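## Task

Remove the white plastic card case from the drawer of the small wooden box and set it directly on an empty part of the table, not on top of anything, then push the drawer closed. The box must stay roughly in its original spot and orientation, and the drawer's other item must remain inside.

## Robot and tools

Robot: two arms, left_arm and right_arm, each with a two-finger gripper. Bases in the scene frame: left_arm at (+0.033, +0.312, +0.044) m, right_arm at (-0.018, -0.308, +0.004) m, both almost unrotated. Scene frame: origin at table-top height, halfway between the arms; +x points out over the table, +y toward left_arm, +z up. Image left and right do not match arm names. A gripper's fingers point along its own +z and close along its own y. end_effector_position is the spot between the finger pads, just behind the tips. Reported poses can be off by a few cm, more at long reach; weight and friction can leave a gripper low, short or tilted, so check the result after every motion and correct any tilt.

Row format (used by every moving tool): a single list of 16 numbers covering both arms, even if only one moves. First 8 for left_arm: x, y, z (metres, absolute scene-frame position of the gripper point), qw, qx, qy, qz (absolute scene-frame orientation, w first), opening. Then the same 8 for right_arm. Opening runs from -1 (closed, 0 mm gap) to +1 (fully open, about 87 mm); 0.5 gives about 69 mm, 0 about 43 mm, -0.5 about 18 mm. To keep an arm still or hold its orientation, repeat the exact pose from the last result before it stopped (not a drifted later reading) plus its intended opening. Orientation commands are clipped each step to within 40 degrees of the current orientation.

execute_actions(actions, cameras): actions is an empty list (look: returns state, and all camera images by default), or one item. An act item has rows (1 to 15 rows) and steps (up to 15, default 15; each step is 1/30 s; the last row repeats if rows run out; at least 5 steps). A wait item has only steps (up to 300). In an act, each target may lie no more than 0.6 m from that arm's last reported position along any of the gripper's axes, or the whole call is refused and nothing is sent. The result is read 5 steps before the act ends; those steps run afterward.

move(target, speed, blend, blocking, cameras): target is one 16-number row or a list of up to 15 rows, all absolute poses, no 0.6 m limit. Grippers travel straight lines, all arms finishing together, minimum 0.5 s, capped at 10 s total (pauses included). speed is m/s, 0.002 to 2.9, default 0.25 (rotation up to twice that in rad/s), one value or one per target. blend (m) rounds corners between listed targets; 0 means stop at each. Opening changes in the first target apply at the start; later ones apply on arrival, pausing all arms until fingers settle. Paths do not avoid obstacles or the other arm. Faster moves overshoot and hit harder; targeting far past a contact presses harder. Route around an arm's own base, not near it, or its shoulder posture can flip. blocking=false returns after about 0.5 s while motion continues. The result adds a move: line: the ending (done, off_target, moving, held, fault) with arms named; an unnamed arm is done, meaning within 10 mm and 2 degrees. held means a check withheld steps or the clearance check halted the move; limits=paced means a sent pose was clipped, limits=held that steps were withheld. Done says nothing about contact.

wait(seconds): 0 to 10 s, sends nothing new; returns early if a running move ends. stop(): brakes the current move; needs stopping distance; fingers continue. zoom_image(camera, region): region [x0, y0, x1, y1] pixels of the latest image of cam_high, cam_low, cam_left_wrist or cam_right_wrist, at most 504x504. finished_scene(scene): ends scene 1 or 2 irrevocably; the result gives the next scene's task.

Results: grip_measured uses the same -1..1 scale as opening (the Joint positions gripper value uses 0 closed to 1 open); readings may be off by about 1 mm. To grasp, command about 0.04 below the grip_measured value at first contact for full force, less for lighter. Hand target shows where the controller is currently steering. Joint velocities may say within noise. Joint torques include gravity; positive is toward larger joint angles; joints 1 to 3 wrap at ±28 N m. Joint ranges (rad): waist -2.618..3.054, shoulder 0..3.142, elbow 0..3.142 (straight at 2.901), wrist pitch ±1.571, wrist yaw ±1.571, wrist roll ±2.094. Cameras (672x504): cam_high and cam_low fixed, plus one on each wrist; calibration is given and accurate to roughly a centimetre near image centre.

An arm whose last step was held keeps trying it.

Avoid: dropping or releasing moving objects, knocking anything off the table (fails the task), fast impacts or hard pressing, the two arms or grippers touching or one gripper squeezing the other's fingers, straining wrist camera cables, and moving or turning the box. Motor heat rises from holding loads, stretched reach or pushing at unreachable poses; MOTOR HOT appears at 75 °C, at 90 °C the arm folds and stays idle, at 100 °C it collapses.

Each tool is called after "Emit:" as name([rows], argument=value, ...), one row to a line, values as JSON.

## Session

Emit:
execute_actions(actions=[])

Scene clock: 0.00 s of 6000.00 s.
left_arm: end_effector_position=(+0.3957, +0.3447, +0.0645) grip_measured=+1.000 end_effector_quat_wxyz=(+0.508, -0.083, +0.853, +0.090) | right_arm: end_effector_position=(+0.3522, -0.3487, +0.0525) grip_measured=+1.000 end_effector_quat_wxyz=(+0.566, +0.091, +0.816, -0.076)
Joint positions: left_arm=[-0.026 1.561 0.39 0.665 -0.267 -0.068 1] | right_arm=[0.013 1.515 0.345 0.807 0.214 0.057 1]
Joint velocities: within noise
Joint torques (N m): no reading
Motor temperatures (°C): left_arm=[25 31 31 27 24 26 23] | right_arm=[25 28 27 27 27 28 27]
Heat: left arm: 31 °C; right arm: 28 °C.
Hand target: left_arm +0.3973, +0.3446, +0.0669; +0.510, -0.084, +0.851, +0.089 | right_arm +0.3573, -0.3489, +0.0612; +0.578, +0.092, +0.807, -0.075
camera_calibration:
cam_left_wrist: T_world_to_cam=[[0.242405, -0.967143, -0.0766379, 0.240447], [-0.94776, -0.219182, -0.231757, 0.490265], [0.207344, 0.128813, -0.96975, 0.0807564], [0, 0, 0, 1]] pos_world=[0.389624, 0.329601, 0.210363]
cam_right_wrist: T_world_to_cam=[[-0.225962, -0.973285, 0.040707, -0.26374], [-0.922062, 0.200216, -0.331231, 0.431656], [0.314232, -0.11238, -0.942671, 0.0397447], [0, 0, 0, 1]] pos_world=[0.32593, -0.338653, 0.19118]

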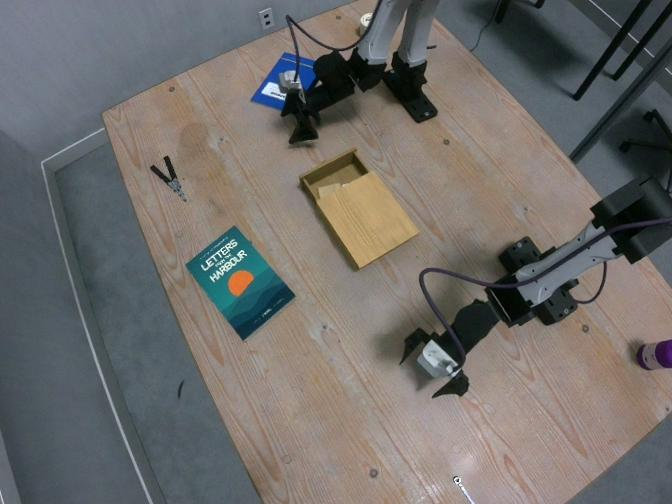

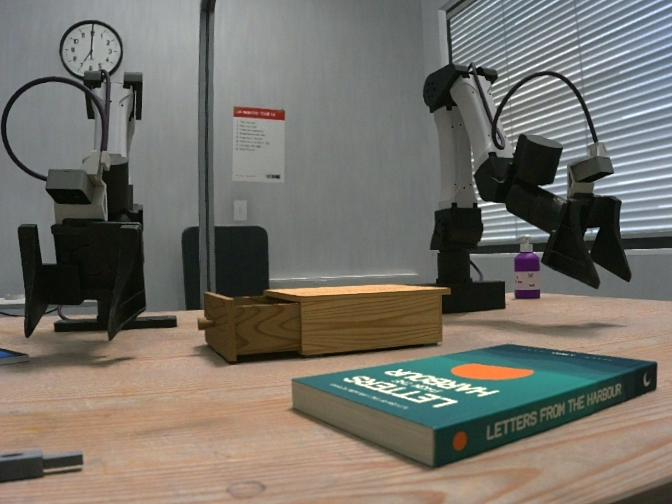

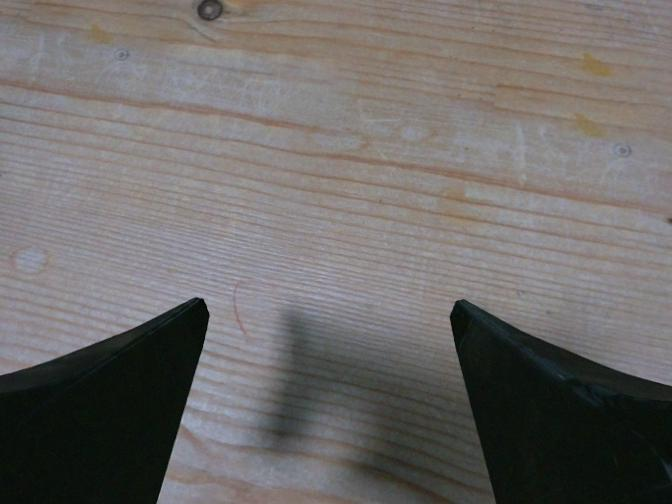

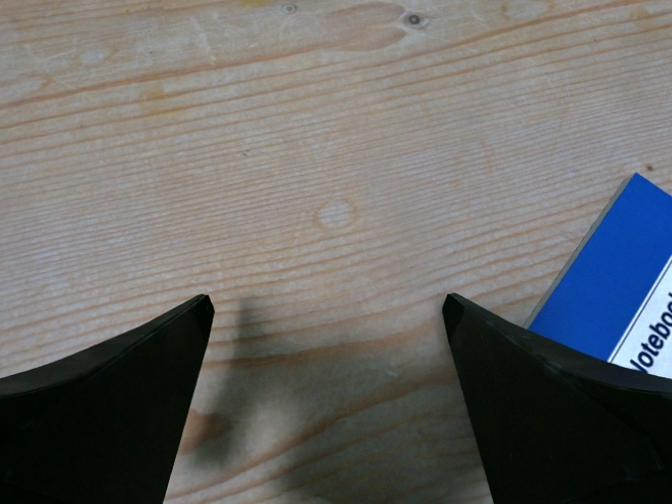

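Emit:
move(target=[0.3957,0.3447,0.0645,0.508,-0.083,0.853,0.09,1,0.32,-0.235,0.16,0.204,-0.632,0.730,0.157,0], cameras=["cam_low","cam_right_wrist"], speed=0.4)

Emit:
zoom_image(camera="cam_right_wrist", region=[150, 0, 500, 230])

Scene clock: 3.33 s of 6000.00 s.
left_arm: end_effector_position=(+0.3957, +0.3447, +0.0645) grip_measured=+1.000 end_effector_quat_wxyz=(+0.508, -0.083, +0.853, +0.090) | right_arm: end_effector_position=(+0.3153, -0.2364, +0.1573) grip_measured=+0.000 end_effector_quat_wxyz=(+0.204, -0.625, +0.736, +0.160)
Joint positions: left_arm=[-0.026 1.561 0.39 0.665 -0.267 -0.068 1] | right_arm=[0.094 1.724 1.583 -1.279 -0.504 -1.305 0.5]
Joint torques (N m): left_arm=[0.05 -4.86 5.49 2.26 -0.07 0.15] | right_arm=[0.68 -5.15 10.62 0.35 -0.31 -0.28]
Heat: left arm: 32 °C; right arm: 28 °C.
Hand target: left_arm +0.3956, +0.3447, +0.0644; +0.508, -0.083, +0.853, +0.090 | right_arm +0.3199, -0.2350, +0.1599; +0.204, -0.632, +0.731, +0.157
Off the commanded pose: left_arm 0.000 m, 0 deg | right_arm 0.006 m, 1 deg.
Kept back: nothing.
move: done
camera_calibration:
cam_right_wrist: T_world_to_cam=[[0.988528, -0.148176, 0.02926, -0.353113], [-0.14905, -0.925717, 0.34761, -0.206832], [-0.024421, -0.347983, -0.937183, 0.213014], [0, 0, 0, 1]] pos_world=[0.323435, -0.169665, 0.281862]
Images, in order (width x height): cam_low 672x504, cam_right_wrist 672x504.

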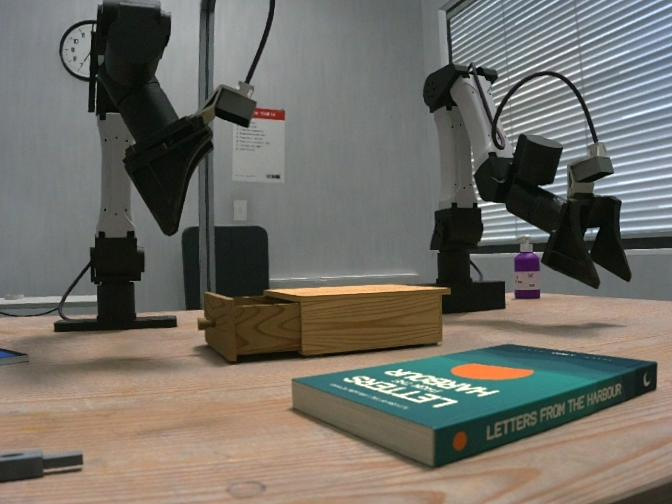

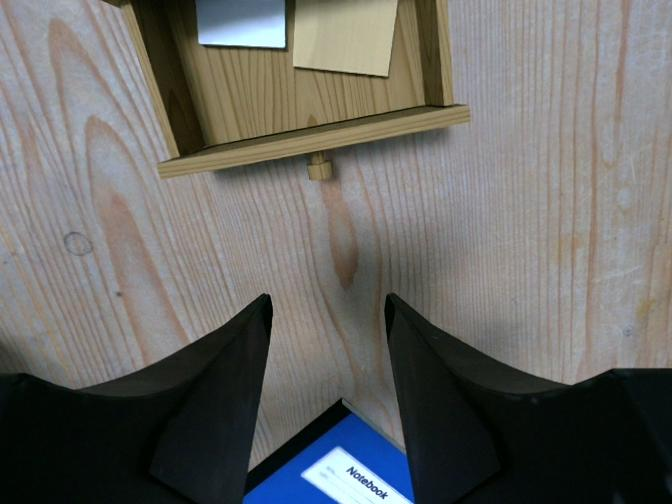

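Scaled by 1.440 from the camera's 672x504 image, which has a finer 960x720 frame.

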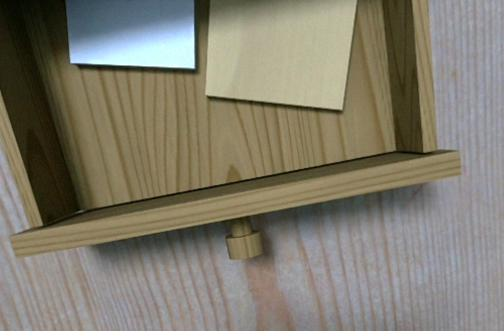

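Emit:
move([
  [0.3957,0.3447,0.0645,0.508,-0.083,0.853,0.09,1,0.318,-0.255,0.085,0.282,-0.624,0.681,0.259,0],
  [0.3957,0.3447,0.0645,0.508,-0.083,0.853,0.09,1,0.318,-0.203,0.043,0.282,-0.624,0.681,0.259,0],
], cameras=["cam_low","cam_right_wrist"], speed=[0.2,0.1])

Scene clock: 6.43 s of 6000.00 s.
left_arm: end_effector_position=(+0.3957, +0.3447, +0.0645) grip_measured=+1.000 end_effector_quat_wxyz=(+0.508, -0.083, +0.853, +0.090) | right_arm: end_effector_position=(+0.3179, -0.2063, +0.0485) grip_measured=+0.000 end_effector_quat_wxyz=(-0.282, +0.628, -0.680, -0.252)
Joint positions: left_arm=[-0.026 1.561 0.39 0.665 -0.267 -0.068 1] | right_arm=[0.057 1.82 1.187 -0.819 -0.767 -1.416 0.5]
Joint torques (N m): left_arm=[0.01 -4.88 5.52 2.24 -0.08 0.16] | right_arm=[0.54 -5.57 6.41 0.49 -0.56 -0.04]
Heat: left arm: 32 °C; right arm: 29 °C.
Hand target: left_arm +0.3956, +0.3447, +0.0644; +0.508, -0.083, +0.853, +0.090 | right_arm +0.3178, -0.2030, +0.0431; -0.282, +0.624, -0.681, -0.259
Off the commanded pose: left_arm 0.000 m, 0 deg | right_arm 0.006 m, 1 deg.
Kept back: nothing.
move: done
camera_calibration:
cam_right_wrist: T_world_to_cam=[[0.99735, -0.068535, 0.0244124, -0.334202], [-0.0707221, -0.992029, 0.104292, -0.167538], [0.0170701, -0.105742, -0.994247, 0.161152], [0, 0, 0, 1]] pos_world=[0.318717, -0.172067, 0.185856]
Images, in order (width x height): cam_low 672x504, cam_right_wrist 672x504.

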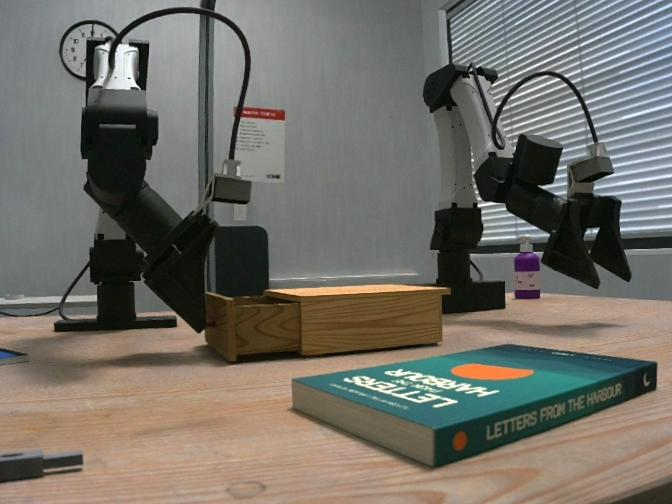

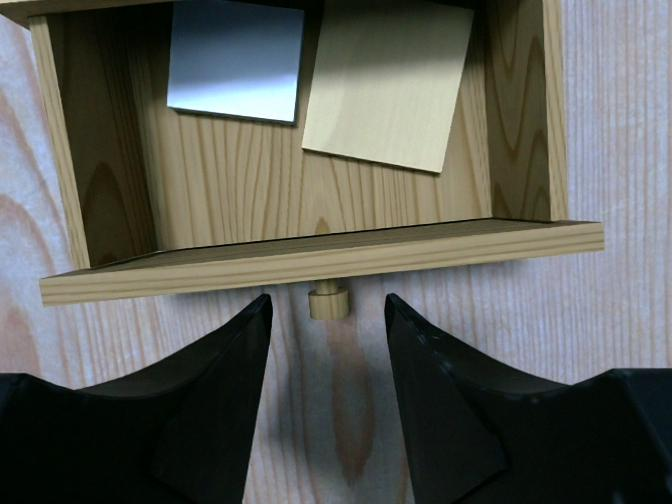

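Emit:
move([
  [0.3957,0.3447,0.0645,0.508,-0.083,0.853,0.09,1,0.318,-0.198,0.030,0.282,-0.624,0.681,0.259,-0.1],
  [0.3957,0.3447,0.0645,0.508,-0.083,0.853,0.09,1,0.318,-0.198,0.030,0.282,-0.624,0.681,0.259,-0.7],
  [0.3957,0.3447,0.0645,0.508,-0.083,0.853,0.09,1,0.320,-0.255,0.032,0.282,-0.624,0.681,0.259,-0.7],
], cameras=["cam_high","cam_low","cam_right_wrist"], speed=[0.1,0.1,0.06])

Scene clock: 9.27 s of 6000.00 s.
left_arm: end_effector_position=(+0.3957, +0.3447, +0.0645) grip_measured=+1.000 end_effector_quat_wxyz=(+0.508, -0.083, +0.853, +0.090) | right_arm: end_effector_position=(+0.3173, -0.2481, +0.0342) grip_measured=-0.582 end_effector_quat_wxyz=(-0.290, +0.623, -0.677, -0.262)
Joint positions: left_arm=[-0.026 1.561 0.39 0.665 -0.267 -0.068 1] | right_arm=[-0.084 1.888 1.205 -0.911 -0.803 -1.611 0.209]
Joint torques (N m): left_arm=[-0.01 -4.85 5.56 2.25 -0.08 0.14] | right_arm=[-1.01 -5.46 9.01 -0.1 -0.31 -0.24]
Heat: left arm: 32 °C; right arm: 29 °C.
Hand target: left_arm +0.3956, +0.3447, +0.0644; +0.508, -0.083, +0.853, +0.090 | right_arm +0.3198, -0.2549, +0.0320; -0.282, +0.624, -0.681, -0.259
Off the commanded pose: left_arm 0.000 m, 0 deg | right_arm 0.008 m, 1 deg.
Kept back: nothing.
move: done
camera_calibration:
cam_right_wrist: T_world_to_cam=[[0.997306, -0.0704637, 0.0204032, -0.336418], [-0.0718154, -0.99455, 0.0755885, -0.206832], [0.0149657, -0.0768501, -0.99693, 0.150471], [0, 0, 0, 1]] pos_world=[0.318406, -0.217847, 0.172507]
Images, in order (width x height): cam_high 672x504, cam_low 672x504, cam_right_wrist 672x504.

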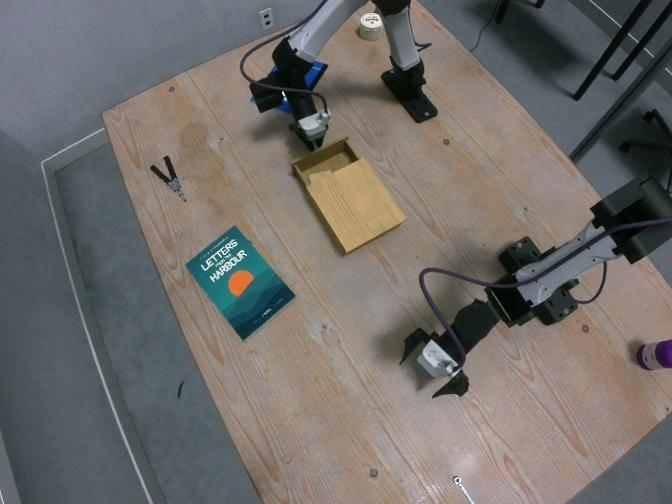

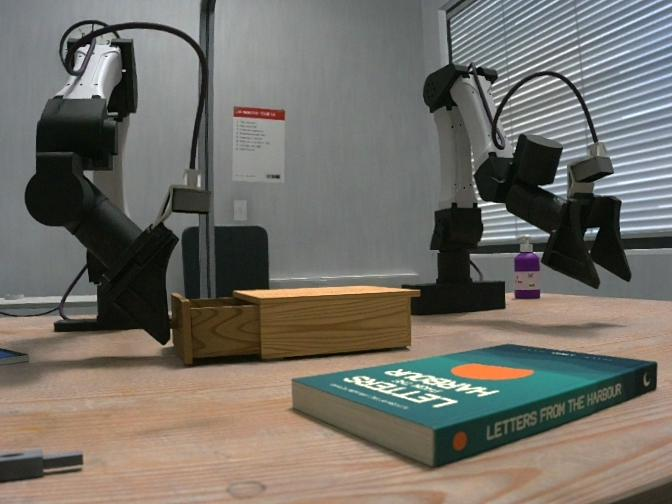

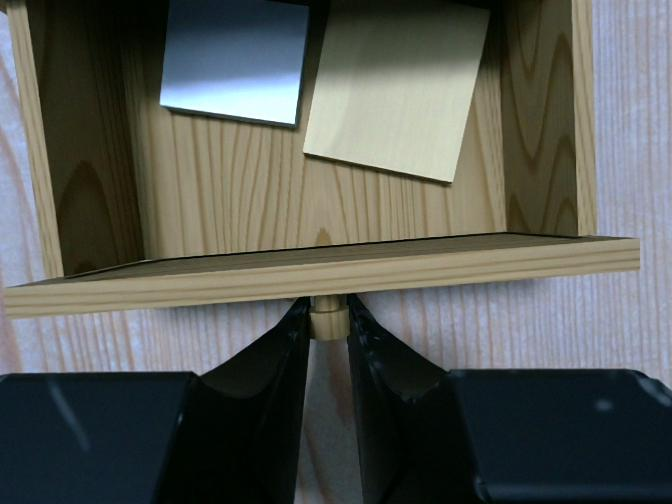

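Emit:
move([
  [0.29,0.03,0.15,0.224,0.483,0.837,-0.129,-1,0.3173,-0.2481,0.0342,0.282,-0.624,0.681,0.259,-0.7],
  [0.305,-0.02,0.085,0.224,0.483,0.837,-0.129,-1,0.3173,-0.2481,0.0342,0.282,-0.624,0.681,0.259,-0.7],
  [0.305,-0.02,0.055,0.224,0.483,0.837,-0.129,-1,0.3173,-0.2481,0.0342,0.282,-0.624,0.681,0.259,-0.7],
], cameras=["cam_high","cam_low","cam_left_wrist"], speed=[0.35,0.15,0.03])

Scene clock: 15.00 s of 6000.00 s.
left_arm: end_effector_position=(+0.3090, -0.0256, +0.0728) grip_measured=-0.993 end_effector_quat_wxyz=(+0.240, +0.484, +0.830, -0.140) | right_arm: end_effector_position=(+0.3172, -0.2479, +0.0342) grip_measured=-0.582 end_effector_quat_wxyz=(-0.290, +0.623, -0.677, -0.262)
Joint positions: left_arm=[-0.856 1.91 1.261 -0.366 0.105 0.166 0.004] | right_arm=[-0.084 1.888 1.205 -0.912 -0.803 -1.612 0.209]
Joint torques (N m): left_arm=[-0.32 -6.76 5.16 1.72 -0.06 0.08] | right_arm=[0.84 -7.05 7.38 0.05 -0.3 0.01]
Heat: left arm: 33 °C; right arm: 29 °C.
Hand target: left_arm +0.3047, -0.0196, +0.0555; +0.224, +0.483, +0.837, -0.129 | right_arm +0.3173, -0.2481, +0.0342; -0.282, +0.624, -0.681, -0.259
Off the commanded pose: left_arm 0.019 m, 2 deg | right_arm 0.000 m, 1 deg.
Kept back: nothing.
move: off_target (left_arm)
camera_calibration:
cam_left_wrist: T_world_to_cam=[[-0.867885, -0.496633, -0.0114621, 0.254344], [-0.47945, 0.831371, 0.28098, 0.173684], [-0.130015, 0.249354, -0.959645, 0.260935], [0, 0, 0, 1]] pos_world=[0.337939, -0.0831453, 0.204518]
Images, in order (width x height): cam_high 672x504, cam_low 672x504, cam_left_wrist 672x504.

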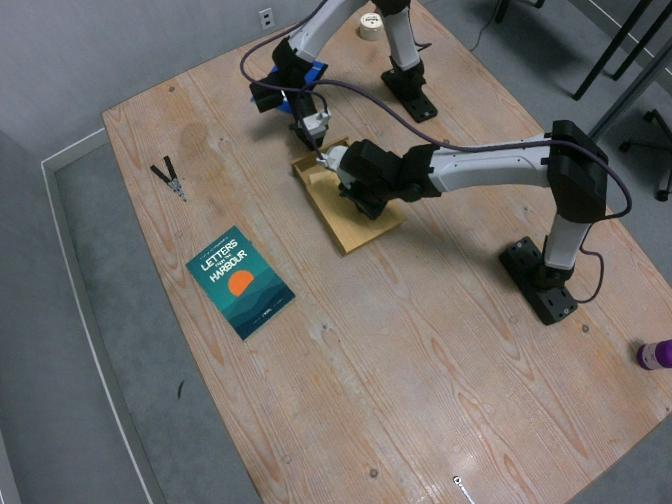

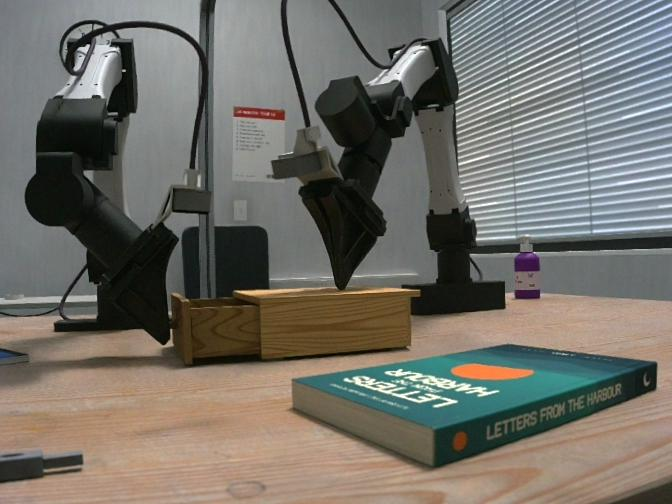

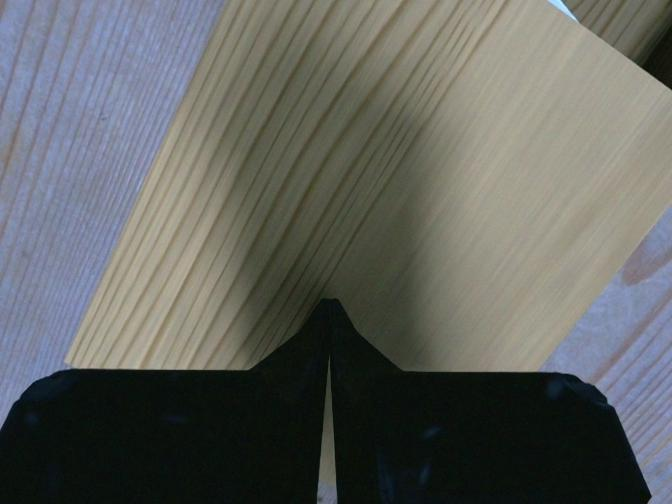

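Emit:
move([
  [0.303,-0.015,0.042,0.224,0.483,0.837,-0.129,-1,0.318,-0.255,0.0342,0.282,-0.624,0.681,0.259,-0.75],
  [0.303,-0.012,0.042,0.224,0.483,0.837,-0.129,-1,0.320,-0.295,0.035,0.282,-0.624,0.681,0.259,-0.75],
], cameras=["cam_high","cam_low","cam_left_wrist","cam_right_wrist"], speed=[0.04,0.05])

Scene clock: 17.10 s of 6000.00 s.
left_arm: end_effector_position=(+0.3156, -0.0348, +0.0709) grip_measured=-0.993 end_effector_quat_wxyz=(+0.270, +0.481, +0.820, -0.153) | right_arm: end_effector_position=(+0.3139, -0.2838, +0.0348) grip_measured=-0.585 end_effector_quat_wxyz=(-0.287, +0.622, -0.676, -0.270)
Joint positions: left_arm=[-0.856 1.91 1.223 -0.26 0.11 0.165 0.003] | right_arm=[-0.195 1.943 1.278 -1.064 -0.798 -1.779 0.207]
Joint torques (N m): left_arm=[0.57 -6.97 3.66 1.28 -0.06 0.17] | right_arm=[-1.55 -6.02 9.76 -0.27 -0.18 -0.22]
Heat: left arm: 34 °C; right arm: 29 °C.
Hand target: left_arm +0.3025, -0.0120, +0.0436; +0.224, +0.483, +0.837, -0.129 | right_arm +0.3197, -0.2949, +0.0351; -0.282, +0.624, -0.681, -0.259
Off the commanded pose: left_arm 0.039 m, 6 deg | right_arm 0.013 m, 2 deg.
Kept back: nothing.
move: off_target (left_arm, right_arm)
camera_calibration:
cam_left_wrist: T_world_to_cam=[[-0.868598, -0.495125, -0.0197059, 0.256431], [-0.487198, 0.846084, 0.216285, 0.192588], [-0.0904151, 0.197465, -0.976131, 0.24919], [0, 0, 0, 1]] pos_world=[0.339094, -0.0851865, 0.206642]
cam_right_wrist: T_world_to_cam=[[0.99792, -0.064211, 0.00578519, -0.333459], [-0.0644561, -0.9956, 0.0680141, -0.244971], [0.00139248, -0.0682455, -0.997668, 0.155084], [0, 0, 0, 1]] pos_world=[0.31676, -0.254721, 0.173313]

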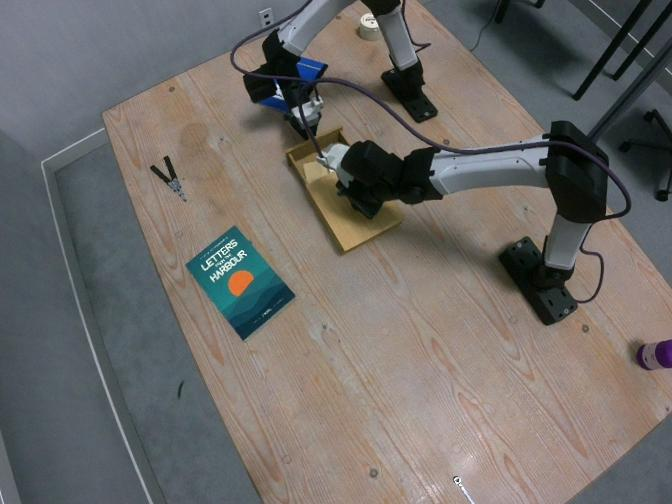

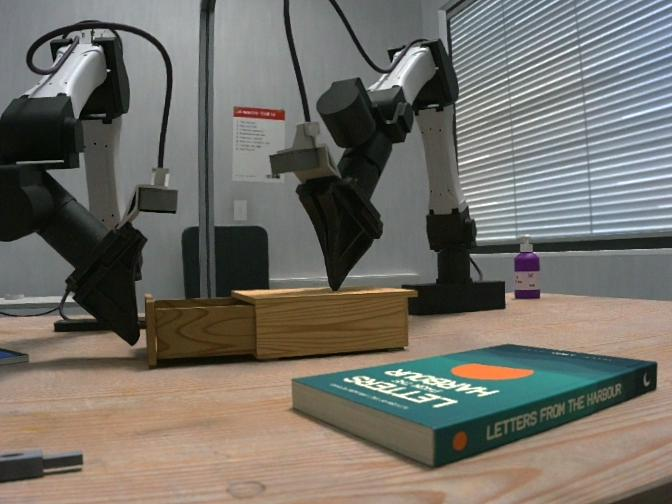

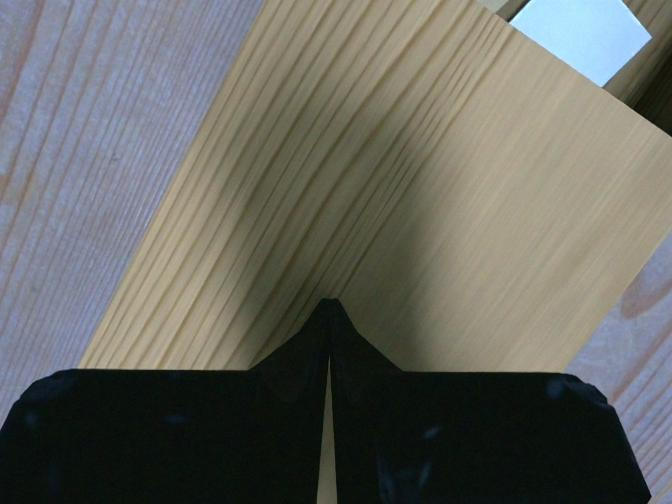

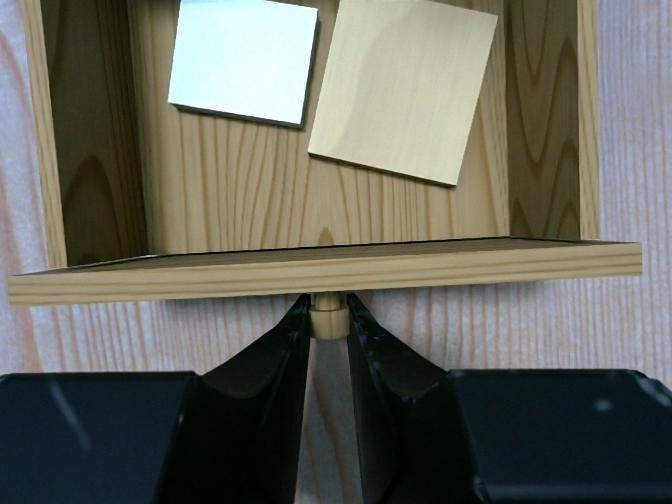

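Emit:
move([
  [0.303,-0.008,0.042,0.224,0.483,0.837,-0.129,-1,0.321,-0.318,0.035,0.282,-0.624,0.681,0.259,-0.75],
], cameras=["cam_high","cam_low","cam_left_wrist","cam_right_wrist"], speed=[0.05])

Scene clock: 18.10 s of 6000.00 s.
left_arm: end_effector_position=(+0.3155, -0.0347, +0.0708) grip_measured=-0.993 end_effector_quat_wxyz=(+0.273, +0.480, +0.819, -0.155) | right_arm: end_effector_position=(+0.3131, -0.3084, +0.0343) grip_measured=-0.585 end_effector_quat_wxyz=(-0.281, +0.622, -0.679, -0.270)
Joint positions: left_arm=[-0.856 1.905 1.212 -0.247 0.11 0.165 0.003] | right_arm=[-0.261 1.984 1.334 -1.149 -0.775 -1.868 0.207]
Joint torques (N m): left_arm=[1.16 -7.27 3.45 1.16 -0.03 0.24] | right_arm=[-1.48 -6.11 9.76 -0.3 -0.28 -0.19]
Heat: left arm: 34 °C; right arm: 29 °C.
Hand target: left_arm +0.3026, -0.0085, +0.0437; +0.224, +0.483, +0.837, -0.130 | right_arm +0.3207, -0.3179, +0.0351; +0.282, -0.624, +0.681, +0.259
Off the commanded pose: left_arm 0.041 m, 7 deg | right_arm 0.012 m, 1 deg.
Kept back: nothing.
move: off_target (left_arm, right_arm)
camera_calibration:
cam_left_wrist: T_world_to_cam=[[-0.868585, -0.495103, -0.0208211, 0.256414], [-0.488056, 0.847435, 0.208939, 0.193287], [-0.0858019, 0.191643, -0.977707, 0.247508], [0, 0, 0, 1]] pos_world=[0.338289, -0.0842801, 0.206944]
cam_right_wrist: T_world_to_cam=[[0.997895, -0.0647678, -0.00332251, -0.333994], [-0.0643187, -0.994937, 0.0772175, -0.269667], [-0.00830689, -0.0768412, -0.997009, 0.153289], [0, 0, 0, 1]] pos_world=[0.31722, -0.278155, 0.172543]

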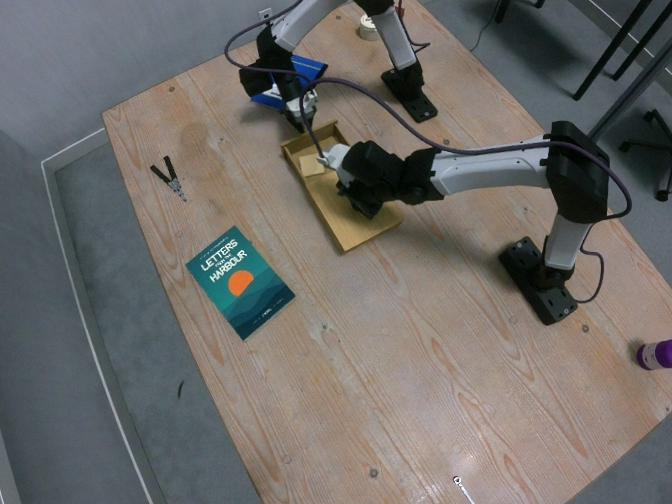

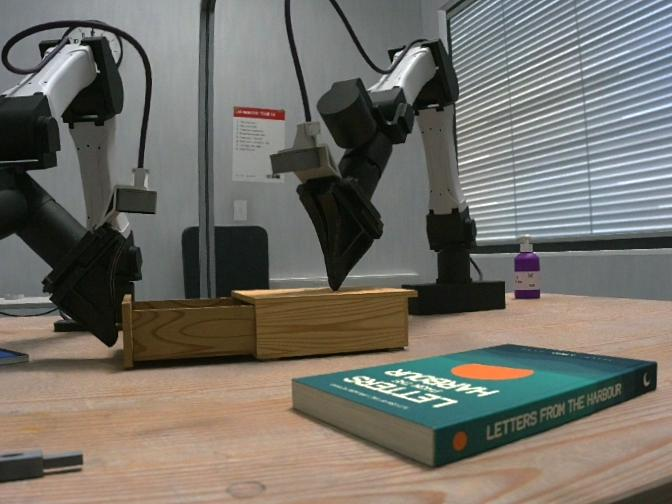

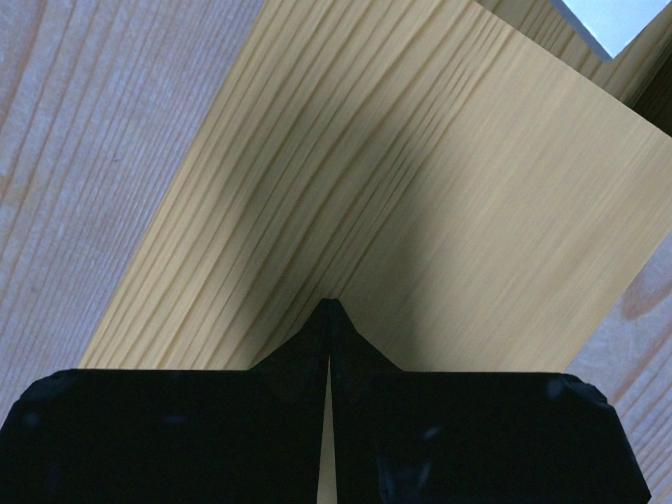

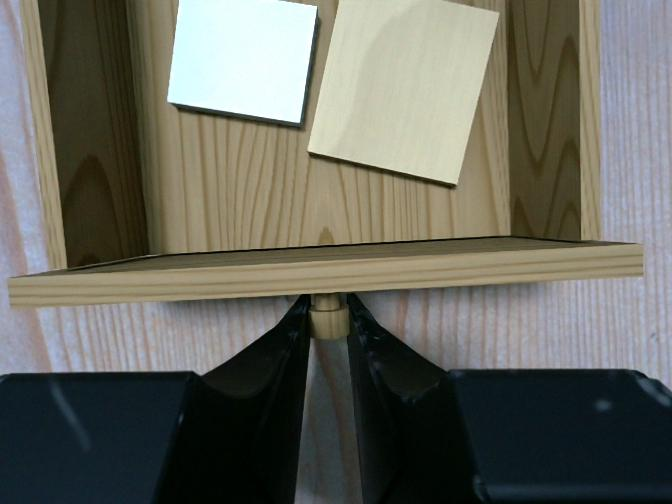

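Emit:
move([
  [0.31,-0.03,0.075,0.224,0.483,0.837,-0.129,-1,0.3131,-0.3084,0.0345,0.282,-0.624,0.681,0.259,0.1],
  [0.305,0.02,0.13,0.224,0.483,0.837,-0.129,-1,0.313,-0.335,0.065,0.282,-0.624,0.681,0.259,0.1],
  [0.31,0.14,0.12,0.282,0.624,0.681,-0.259,-1,0.29,-0.29,0.14,0.12,-0.4,0.9,0.06,0.3],
  [0.31,0.14,0.12,0.282,0.624,0.681,-0.259,-1,0.292,-0.213,0.09,0.173,0.0858,0.981,-0.0151,0.3],
], cameras=["all"], speed=[0.1,0.15,0.25,0.2], blend=[0,0.02,0.02,0])

Scene clock: 26.53 s of 6000.00 s.
left_arm: end_effector_position=(+0.3121, +0.1411, +0.1181) grip_measured=-0.993 end_effector_quat_wxyz=(+0.280, +0.624, +0.685, -0.251) | right_arm: end_effector_position=(+0.2878, -0.2142, +0.0881) grip_measured=+0.300 end_effector_quat_wxyz=(+0.159, +0.081, +0.984, -0.014)
Joint positions: left_arm=[-0.282 1.554 0.994 -0.659 0.702 1.06 0.003] | right_arm=[0.35 1.635 1.229 -0.881 0.149 0.462 0.65]
Joint torques (N m): left_arm=[0.36 -6 6.61 1.09 0.57 0.25] | right_arm=[0.64 -6.78 7.38 0.93 0.25 -0.01]
Motor temperatures (°C): left_arm=[25 36 34 30 24 26 23] | right_arm=[25 30 29 27 27 28 28]
Heat: left arm: 36 °C; right arm: 30 °C.
Hand target: left_arm +0.3100, +0.1400, +0.1200; +0.282, +0.624, +0.681, -0.259 | right_arm +0.2919, -0.2129, +0.0901; +0.173, +0.086, +0.981, -0.015
Off the commanded pose: left_arm 0.003 m, 1 deg | right_arm 0.005 m, 2 deg.
Kept back: nothing.
move: done; blend cut to 0 m at target 3; target 3's new opening was sent with right_arm's hand 0.017 m and 3 deg from that target
camera_calibration:
cam_left_wrist: T_world_to_cam=[[-0.994579, -0.102699, -0.0163061, 0.324898], [-0.103661, 0.991591, 0.0774697, -0.091943], [0.00821291, 0.0787401, -0.996861, 0.248569], [0, 0, 0, 1]] pos_world=[0.311564, 0.104964, 0.26021]
cam_right_wrist: T_world_to_cam=[[-0.143356, -0.98964, 0.00785087, -0.173212], [-0.838457, 0.125663, 0.530282, 0.241147], [-0.525775, 0.0694364, -0.847785, 0.381069], [0, 0, 0, 1]] pos_world=[0.377717, -0.228181, 0.196548]

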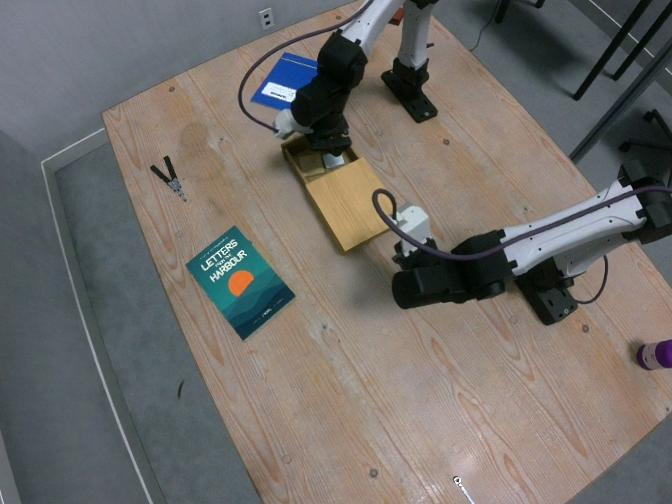

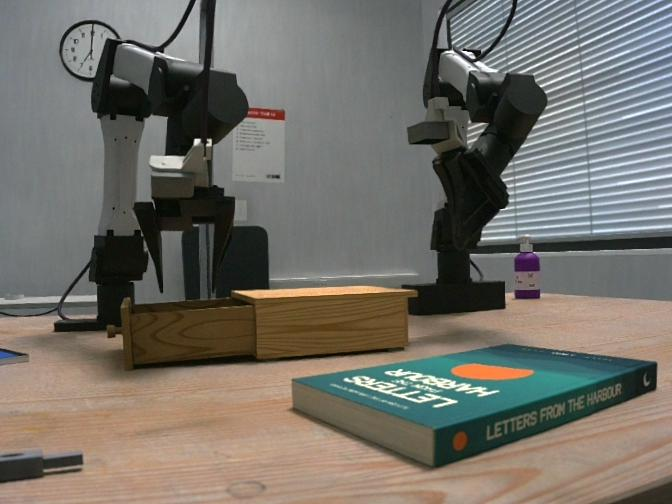

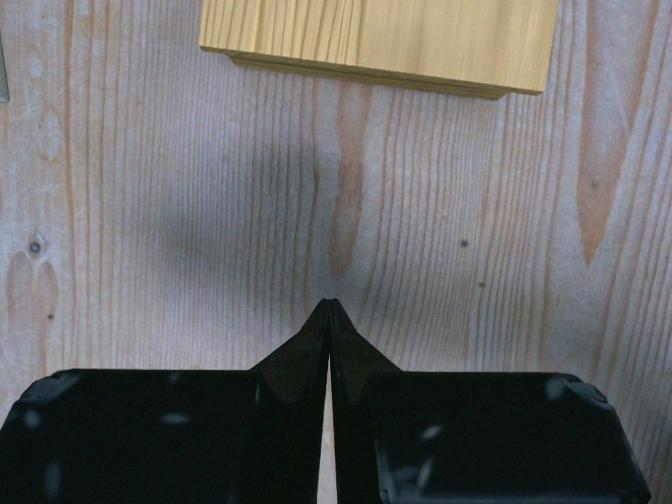

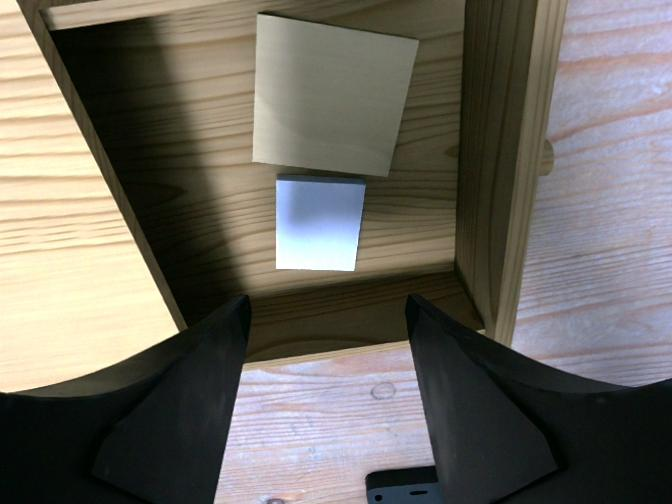

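Emit:
move([
  [0.31,0.14,0.12,0.282,0.624,0.681,-0.259,-1,0.294,-0.2075,0.05,0.173,0.0858,0.981,-0.0151,0.3],
  [0.31,0.14,0.12,0.282,0.624,0.681,-0.259,-1,0.294,-0.2075,0.02,0.173,0.0858,0.981,-0.0151,0.3],
], cameras=["cam_low","cam_right_wrist"], speed=[0.12,0.04])

Scene clock: 28.80 s of 6000.00 s.
left_arm: end_effector_position=(+0.3121, +0.1411, +0.1181) grip_measured=-0.993 end_effector_quat_wxyz=(+0.280, +0.624, +0.685, -0.251) | right_arm: end_effector_position=(+0.2897, -0.2093, +0.0312) grip_measured=+0.300 end_effector_quat_wxyz=(+0.167, +0.083, +0.982, -0.012)
Joint positions: left_arm=[-0.282 1.554 0.994 -0.659 0.702 1.06 0.003] | right_arm=[0.364 1.693 1.055 -0.633 0.155 0.479 0.65]
Joint torques (N m): left_arm=[0.39 -5.98 6.63 1.1 0.57 0.25] | right_arm=[0.77 -4.08 5.64 1.25 0.23 -0.02]
Heat: left arm: 36 °C; right arm: 30 °C.
Hand target: left_arm +0.3100, +0.1400, +0.1200; +0.282, +0.624, +0.681, -0.259 | right_arm +0.2934, -0.2077, +0.0204; +0.173, +0.086, +0.981, -0.015
Off the commanded pose: left_arm 0.003 m, 1 deg | right_arm 0.012 m, 1 deg.
Kept back: nothing.
move: off_target (right_arm)
camera_calibration:
cam_right_wrist: T_world_to_cam=[[-0.147258, -0.989098, 0.000422604, -0.166155], [-0.84717, 0.126348, 0.516081, 0.275455], [-0.510508, 0.075639, -0.85654, 0.330618], [0, 0, 0, 1]] pos_world=[0.377673, -0.224155, 0.1411]
Images, in order (width x height): cam_low 672x504, cam_right_wrist 672x504.

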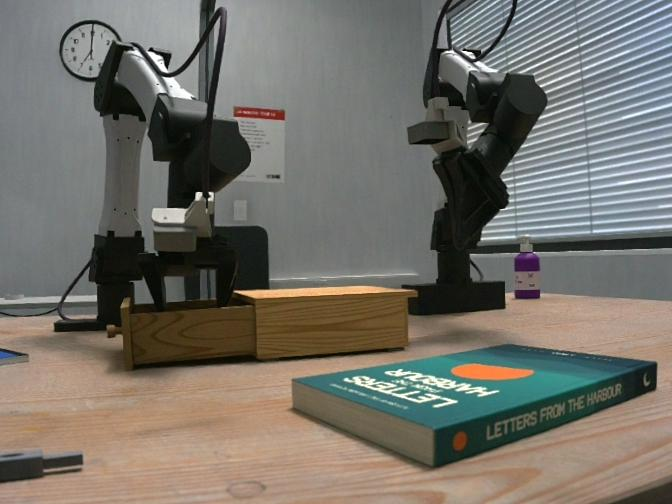

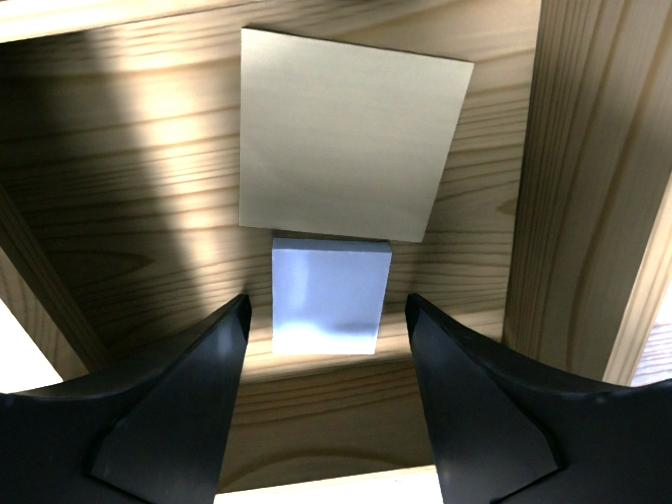

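Emit:
move([
  [0.31,0.14,0.12,0.282,0.624,0.681,-0.259,-1,0.294,-0.2075,0.010,0.173,0.0858,0.981,-0.0151,0.3],
], cameras=["cam_low","cam_right_wrist"], speed=[0.03])

Scene clock: 29.73 s of 6000.00 s.
left_arm: end_effector_position=(+0.3121, +0.1411, +0.1181) grip_measured=-0.993 end_effector_quat_wxyz=(+0.280, +0.624, +0.685, -0.251) | right_arm: end_effector_position=(+0.2896, -0.2093, +0.0298) grip_measured=+0.300 end_effector_quat_wxyz=(+0.168, +0.083, +0.982, -0.011)
Joint positions: left_arm=[-0.282 1.554 0.994 -0.659 0.702 1.06 0.003] | right_arm=[0.364 1.693 1.048 -0.624 0.155 0.479 0.65]
Joint torques (N m): left_arm=[0.4 -5.94 6.63 1.1 0.56 0.24] | right_arm=[0.7 -2.96 3.85 1.53 0.23 -0.04]
Heat: left arm: 36 °C; right arm: 30 °C.
Hand target: left_arm +0.3100, +0.1400, +0.1200; +0.282, +0.624, +0.681, -0.259 | right_arm +0.2924, -0.2080, +0.0112; +0.172, +0.086, +0.981, -0.015
Off the commanded pose: left_arm 0.003 m, 1 deg | right_arm 0.020 m, 1 deg.
Kept back: nothing.
move: off_target (right_arm)
camera_calibration:
cam_right_wrist: T_world_to_cam=[[-0.147276, -0.989095, -0.000698101, -0.16613], [-0.848291, 0.125948, 0.514334, 0.27647], [-0.508637, 0.0763414, -0.85759, 0.328955], [0, 0, 0, 1]] pos_world=[0.377379, -0.224252, 0.139795]
Images, in order (width x height): cam_low 672x504, cam_right_wrist 672x504.

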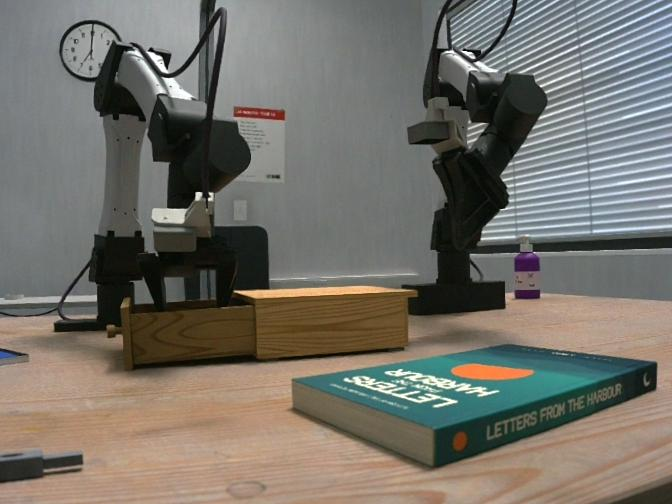

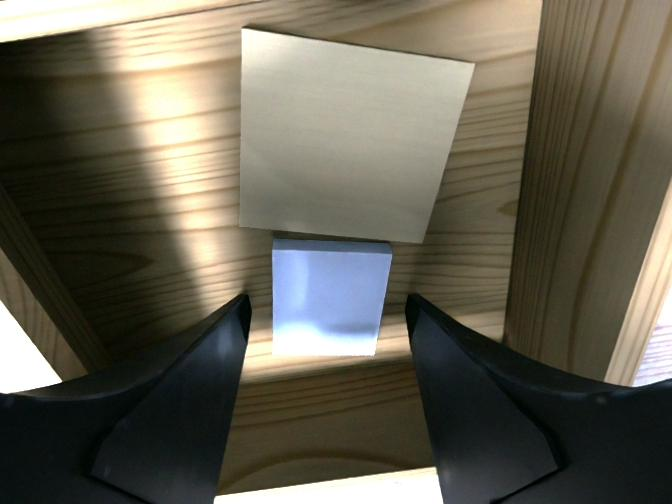

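Emit:
move([
  [0.31,0.14,0.12,0.282,0.624,0.681,-0.259,-1,0.294,-0.2075,0.014,0.173,0.0858,0.981,-0.0151,0.05],
  [0.31,0.14,0.12,0.282,0.624,0.681,-0.259,-1,0.294,-0.2075,0.014,0.173,0.0858,0.981,-0.0151,-0.35],
], cameras=["cam_right_wrist"], speed=[0.03,0.03])

Scene clock: 31.87 s of 6000.00 s.
left_arm: end_effector_position=(+0.3121, +0.1411, +0.1181) grip_measured=-0.993 end_effector_quat_wxyz=(+0.280, +0.624, +0.685, -0.251) | right_arm: end_effector_position=(+0.2937, -0.2037, +0.0301) grip_measured=-0.066 end_effector_quat_wxyz=(+0.176, +0.083, +0.981, +0.000)
Joint positions: left_arm=[-0.282 1.554 0.994 -0.659 0.702 1.06 0.003] | right_arm=[0.368 1.693 1.046 -0.599 0.142 0.484 0.467]
Joint torques (N m): left_arm=[0.44 -5.97 6.64 1.1 0.57 0.25] | right_arm=[0.38 -3.33 5.08 1.19 0.41 -0.1]
Heat: left arm: 36 °C; right arm: 30 °C.
Hand target: left_arm +0.3100, +0.1400, +0.1200; +0.282, +0.624, +0.681, -0.259 | right_arm +0.2932, -0.2077, +0.0147; +0.173, +0.086, +0.981, -0.015
Off the commanded pose: left_arm 0.003 m, 1 deg | right_arm 0.017 m, 2 deg.
Kept back: nothing.
move: off_target (right_arm); target 2's new opening was sent with right_arm's hand 0.016 m and 1 deg from that target
camera_calibration:
cam_right_wrist: T_world_to_cam=[[-0.143312, -0.989373, -0.0245507, -0.160497], [-0.85765, 0.111777, 0.501938, 0.279201], [-0.49386, 0.0929899, -0.864555, 0.330185], [0, 0, 0, 1]] pos_world=[0.379521, -0.220704, 0.141381]
Images, in order (width x height): cam_right_wrist 672x504.

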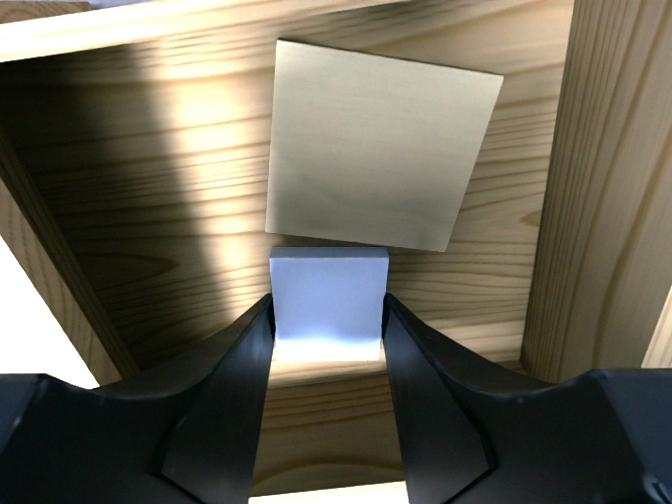

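Emit:
move([
  [0.31,0.14,0.12,0.282,0.624,0.681,-0.259,-1,0.294,-0.205,0.12,0.173,0.0858,0.981,-0.0151,-0.35],
  [0.31,0.14,0.12,0.282,0.624,0.681,-0.259,-1,0.475,-0.24,0.11,0.130,0.0864,0.987,-0.0114,-0.35],
  [0.31,0.14,0.12,0.282,0.624,0.681,-0.259,-1,0.475,-0.24,0.032,0.130,0.0864,0.987,-0.0114,-0.35],
], cameras=["cam_high","cam_low","cam_right_wrist"], speed=[0.1,0.2,0.1], blend=[0.02,0.02,0])

Scene clock: 35.53 s of 6000.00 s.
left_arm: end_effector_position=(+0.3121, +0.1411, +0.1181) grip_measured=-0.993 end_effector_quat_wxyz=(+0.280, +0.624, +0.685, -0.251) | right_arm: end_effector_position=(+0.4697, -0.2412, +0.0259) grip_measured=-0.066 end_effector_quat_wxyz=(+0.115, +0.090, +0.989, -0.019)
Joint positions: left_arm=[-0.282 1.554 0.994 -0.659 0.702 1.06 0.003] | right_arm=[0.171 2.464 2.207 -1.098 0.089 0.312 0.467]
Joint torques (N m): left_arm=[0.47 -6.02 6.6 1.09 0.57 0.25] | right_arm=[-0.06 -12.57 6.87 0.81 -0.04 -0.22]
Heat: left arm: 36 °C; right arm: 31 °C.
Hand target: left_arm +0.3100, +0.1400, +0.1200; +0.282, +0.624, +0.681, -0.259 | right_arm +0.4748, -0.2401, +0.0321; +0.130, +0.086, +0.988, -0.012
Off the commanded pose: left_arm 0.003 m, 1 deg | right_arm 0.008 m, 2 deg.
Kept back: nothing.
move: done
camera_calibration:
cam_right_wrist: T_world_to_cam=[[-0.161547, -0.986655, 0.0203638, -0.164402], [-0.785719, 0.141078, 0.602281, 0.407117], [-0.597117, 0.0812964, -0.798024, 0.460888], [0, 0, 0, 1]] pos_world=[0.568525, -0.257112, 0.125949]
Images, in order (width x height): cam_high 672x504, cam_low 672x504, cam_right_wrist 672x504.

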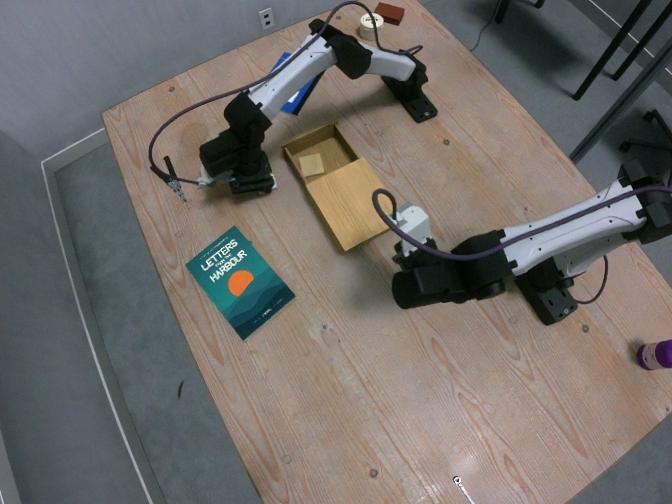

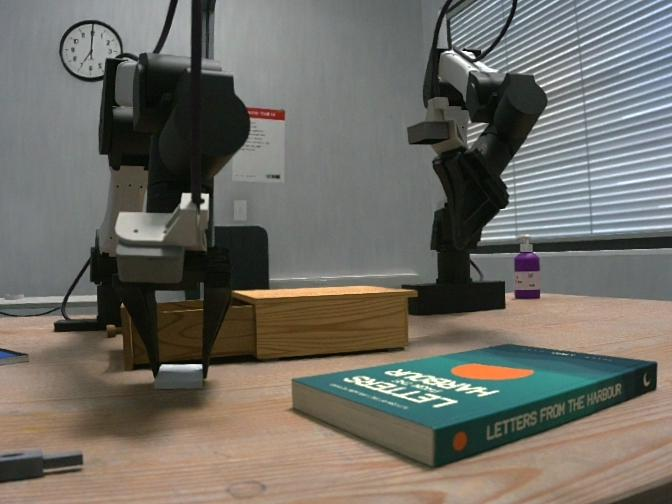

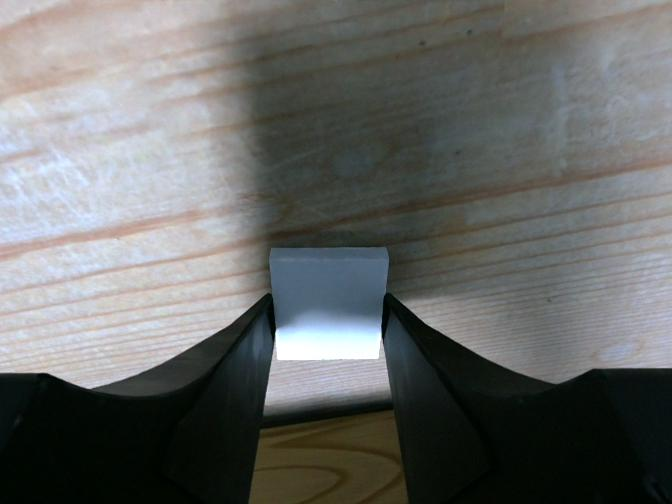

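Emit:
move([
  [0.31,0.14,0.12,0.282,0.624,0.681,-0.259,-1,0.475,-0.24,0.009,0.165,0.086,0.982,-0.0145,-0.35],
], cameras=["cam_low"], speed=[0.03])

Emit:
zoom_image(camera="cam_low", region=[100, 300, 260, 430])

Scene clock: 37.20 s of 6000.00 s.
left_arm: end_effector_position=(+0.3121, +0.1411, +0.1181) grip_measured=-0.993 end_effector_quat_wxyz=(+0.280, +0.624, +0.685, -0.251) | right_arm: end_effector_position=(+0.4700, -0.2412, +0.0215) grip_measured=-0.066 end_effector_quat_wxyz=(+0.154, +0.090, +0.984, -0.010)
Joint positions: left_arm=[-0.282 1.554 0.994 -0.659 0.702 1.06 0.003] | right_arm=[0.171 2.36 1.996 -0.91 0.089 0.31 0.467]
Joint torques (N m): left_arm=[0.43 -6 6.64 1.11 0.57 0.24] | right_arm=[0.76 -10 4.67 1.31 0.22 -0.2]
Heat: left arm: 36 °C; right arm: 32 °C.
Hand target: left_arm +0.3100, +0.1400, +0.1200; +0.282, +0.624, +0.681, -0.259 | right_arm +0.4746, -0.2401, +0.0094; +0.164, +0.086, +0.983, -0.015
Off the commanded pose: left_arm 0.003 m, 1 deg | right_arm 0.013 m, 1 deg.
Kept back: nothing.
move: off_target (right_arm)
Images, in order (width x height): cam_low 672x504.

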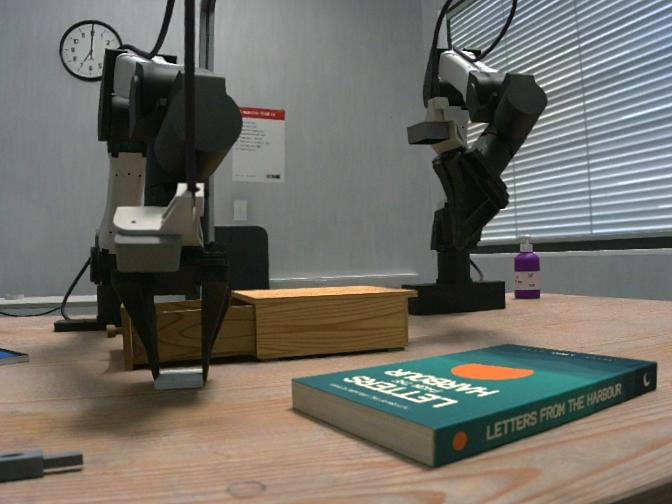

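Scaled by 3.150 from the camera's 672x504 image, which has a finer 960x720 frame.

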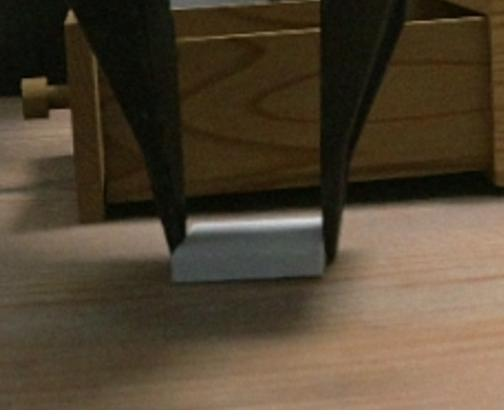

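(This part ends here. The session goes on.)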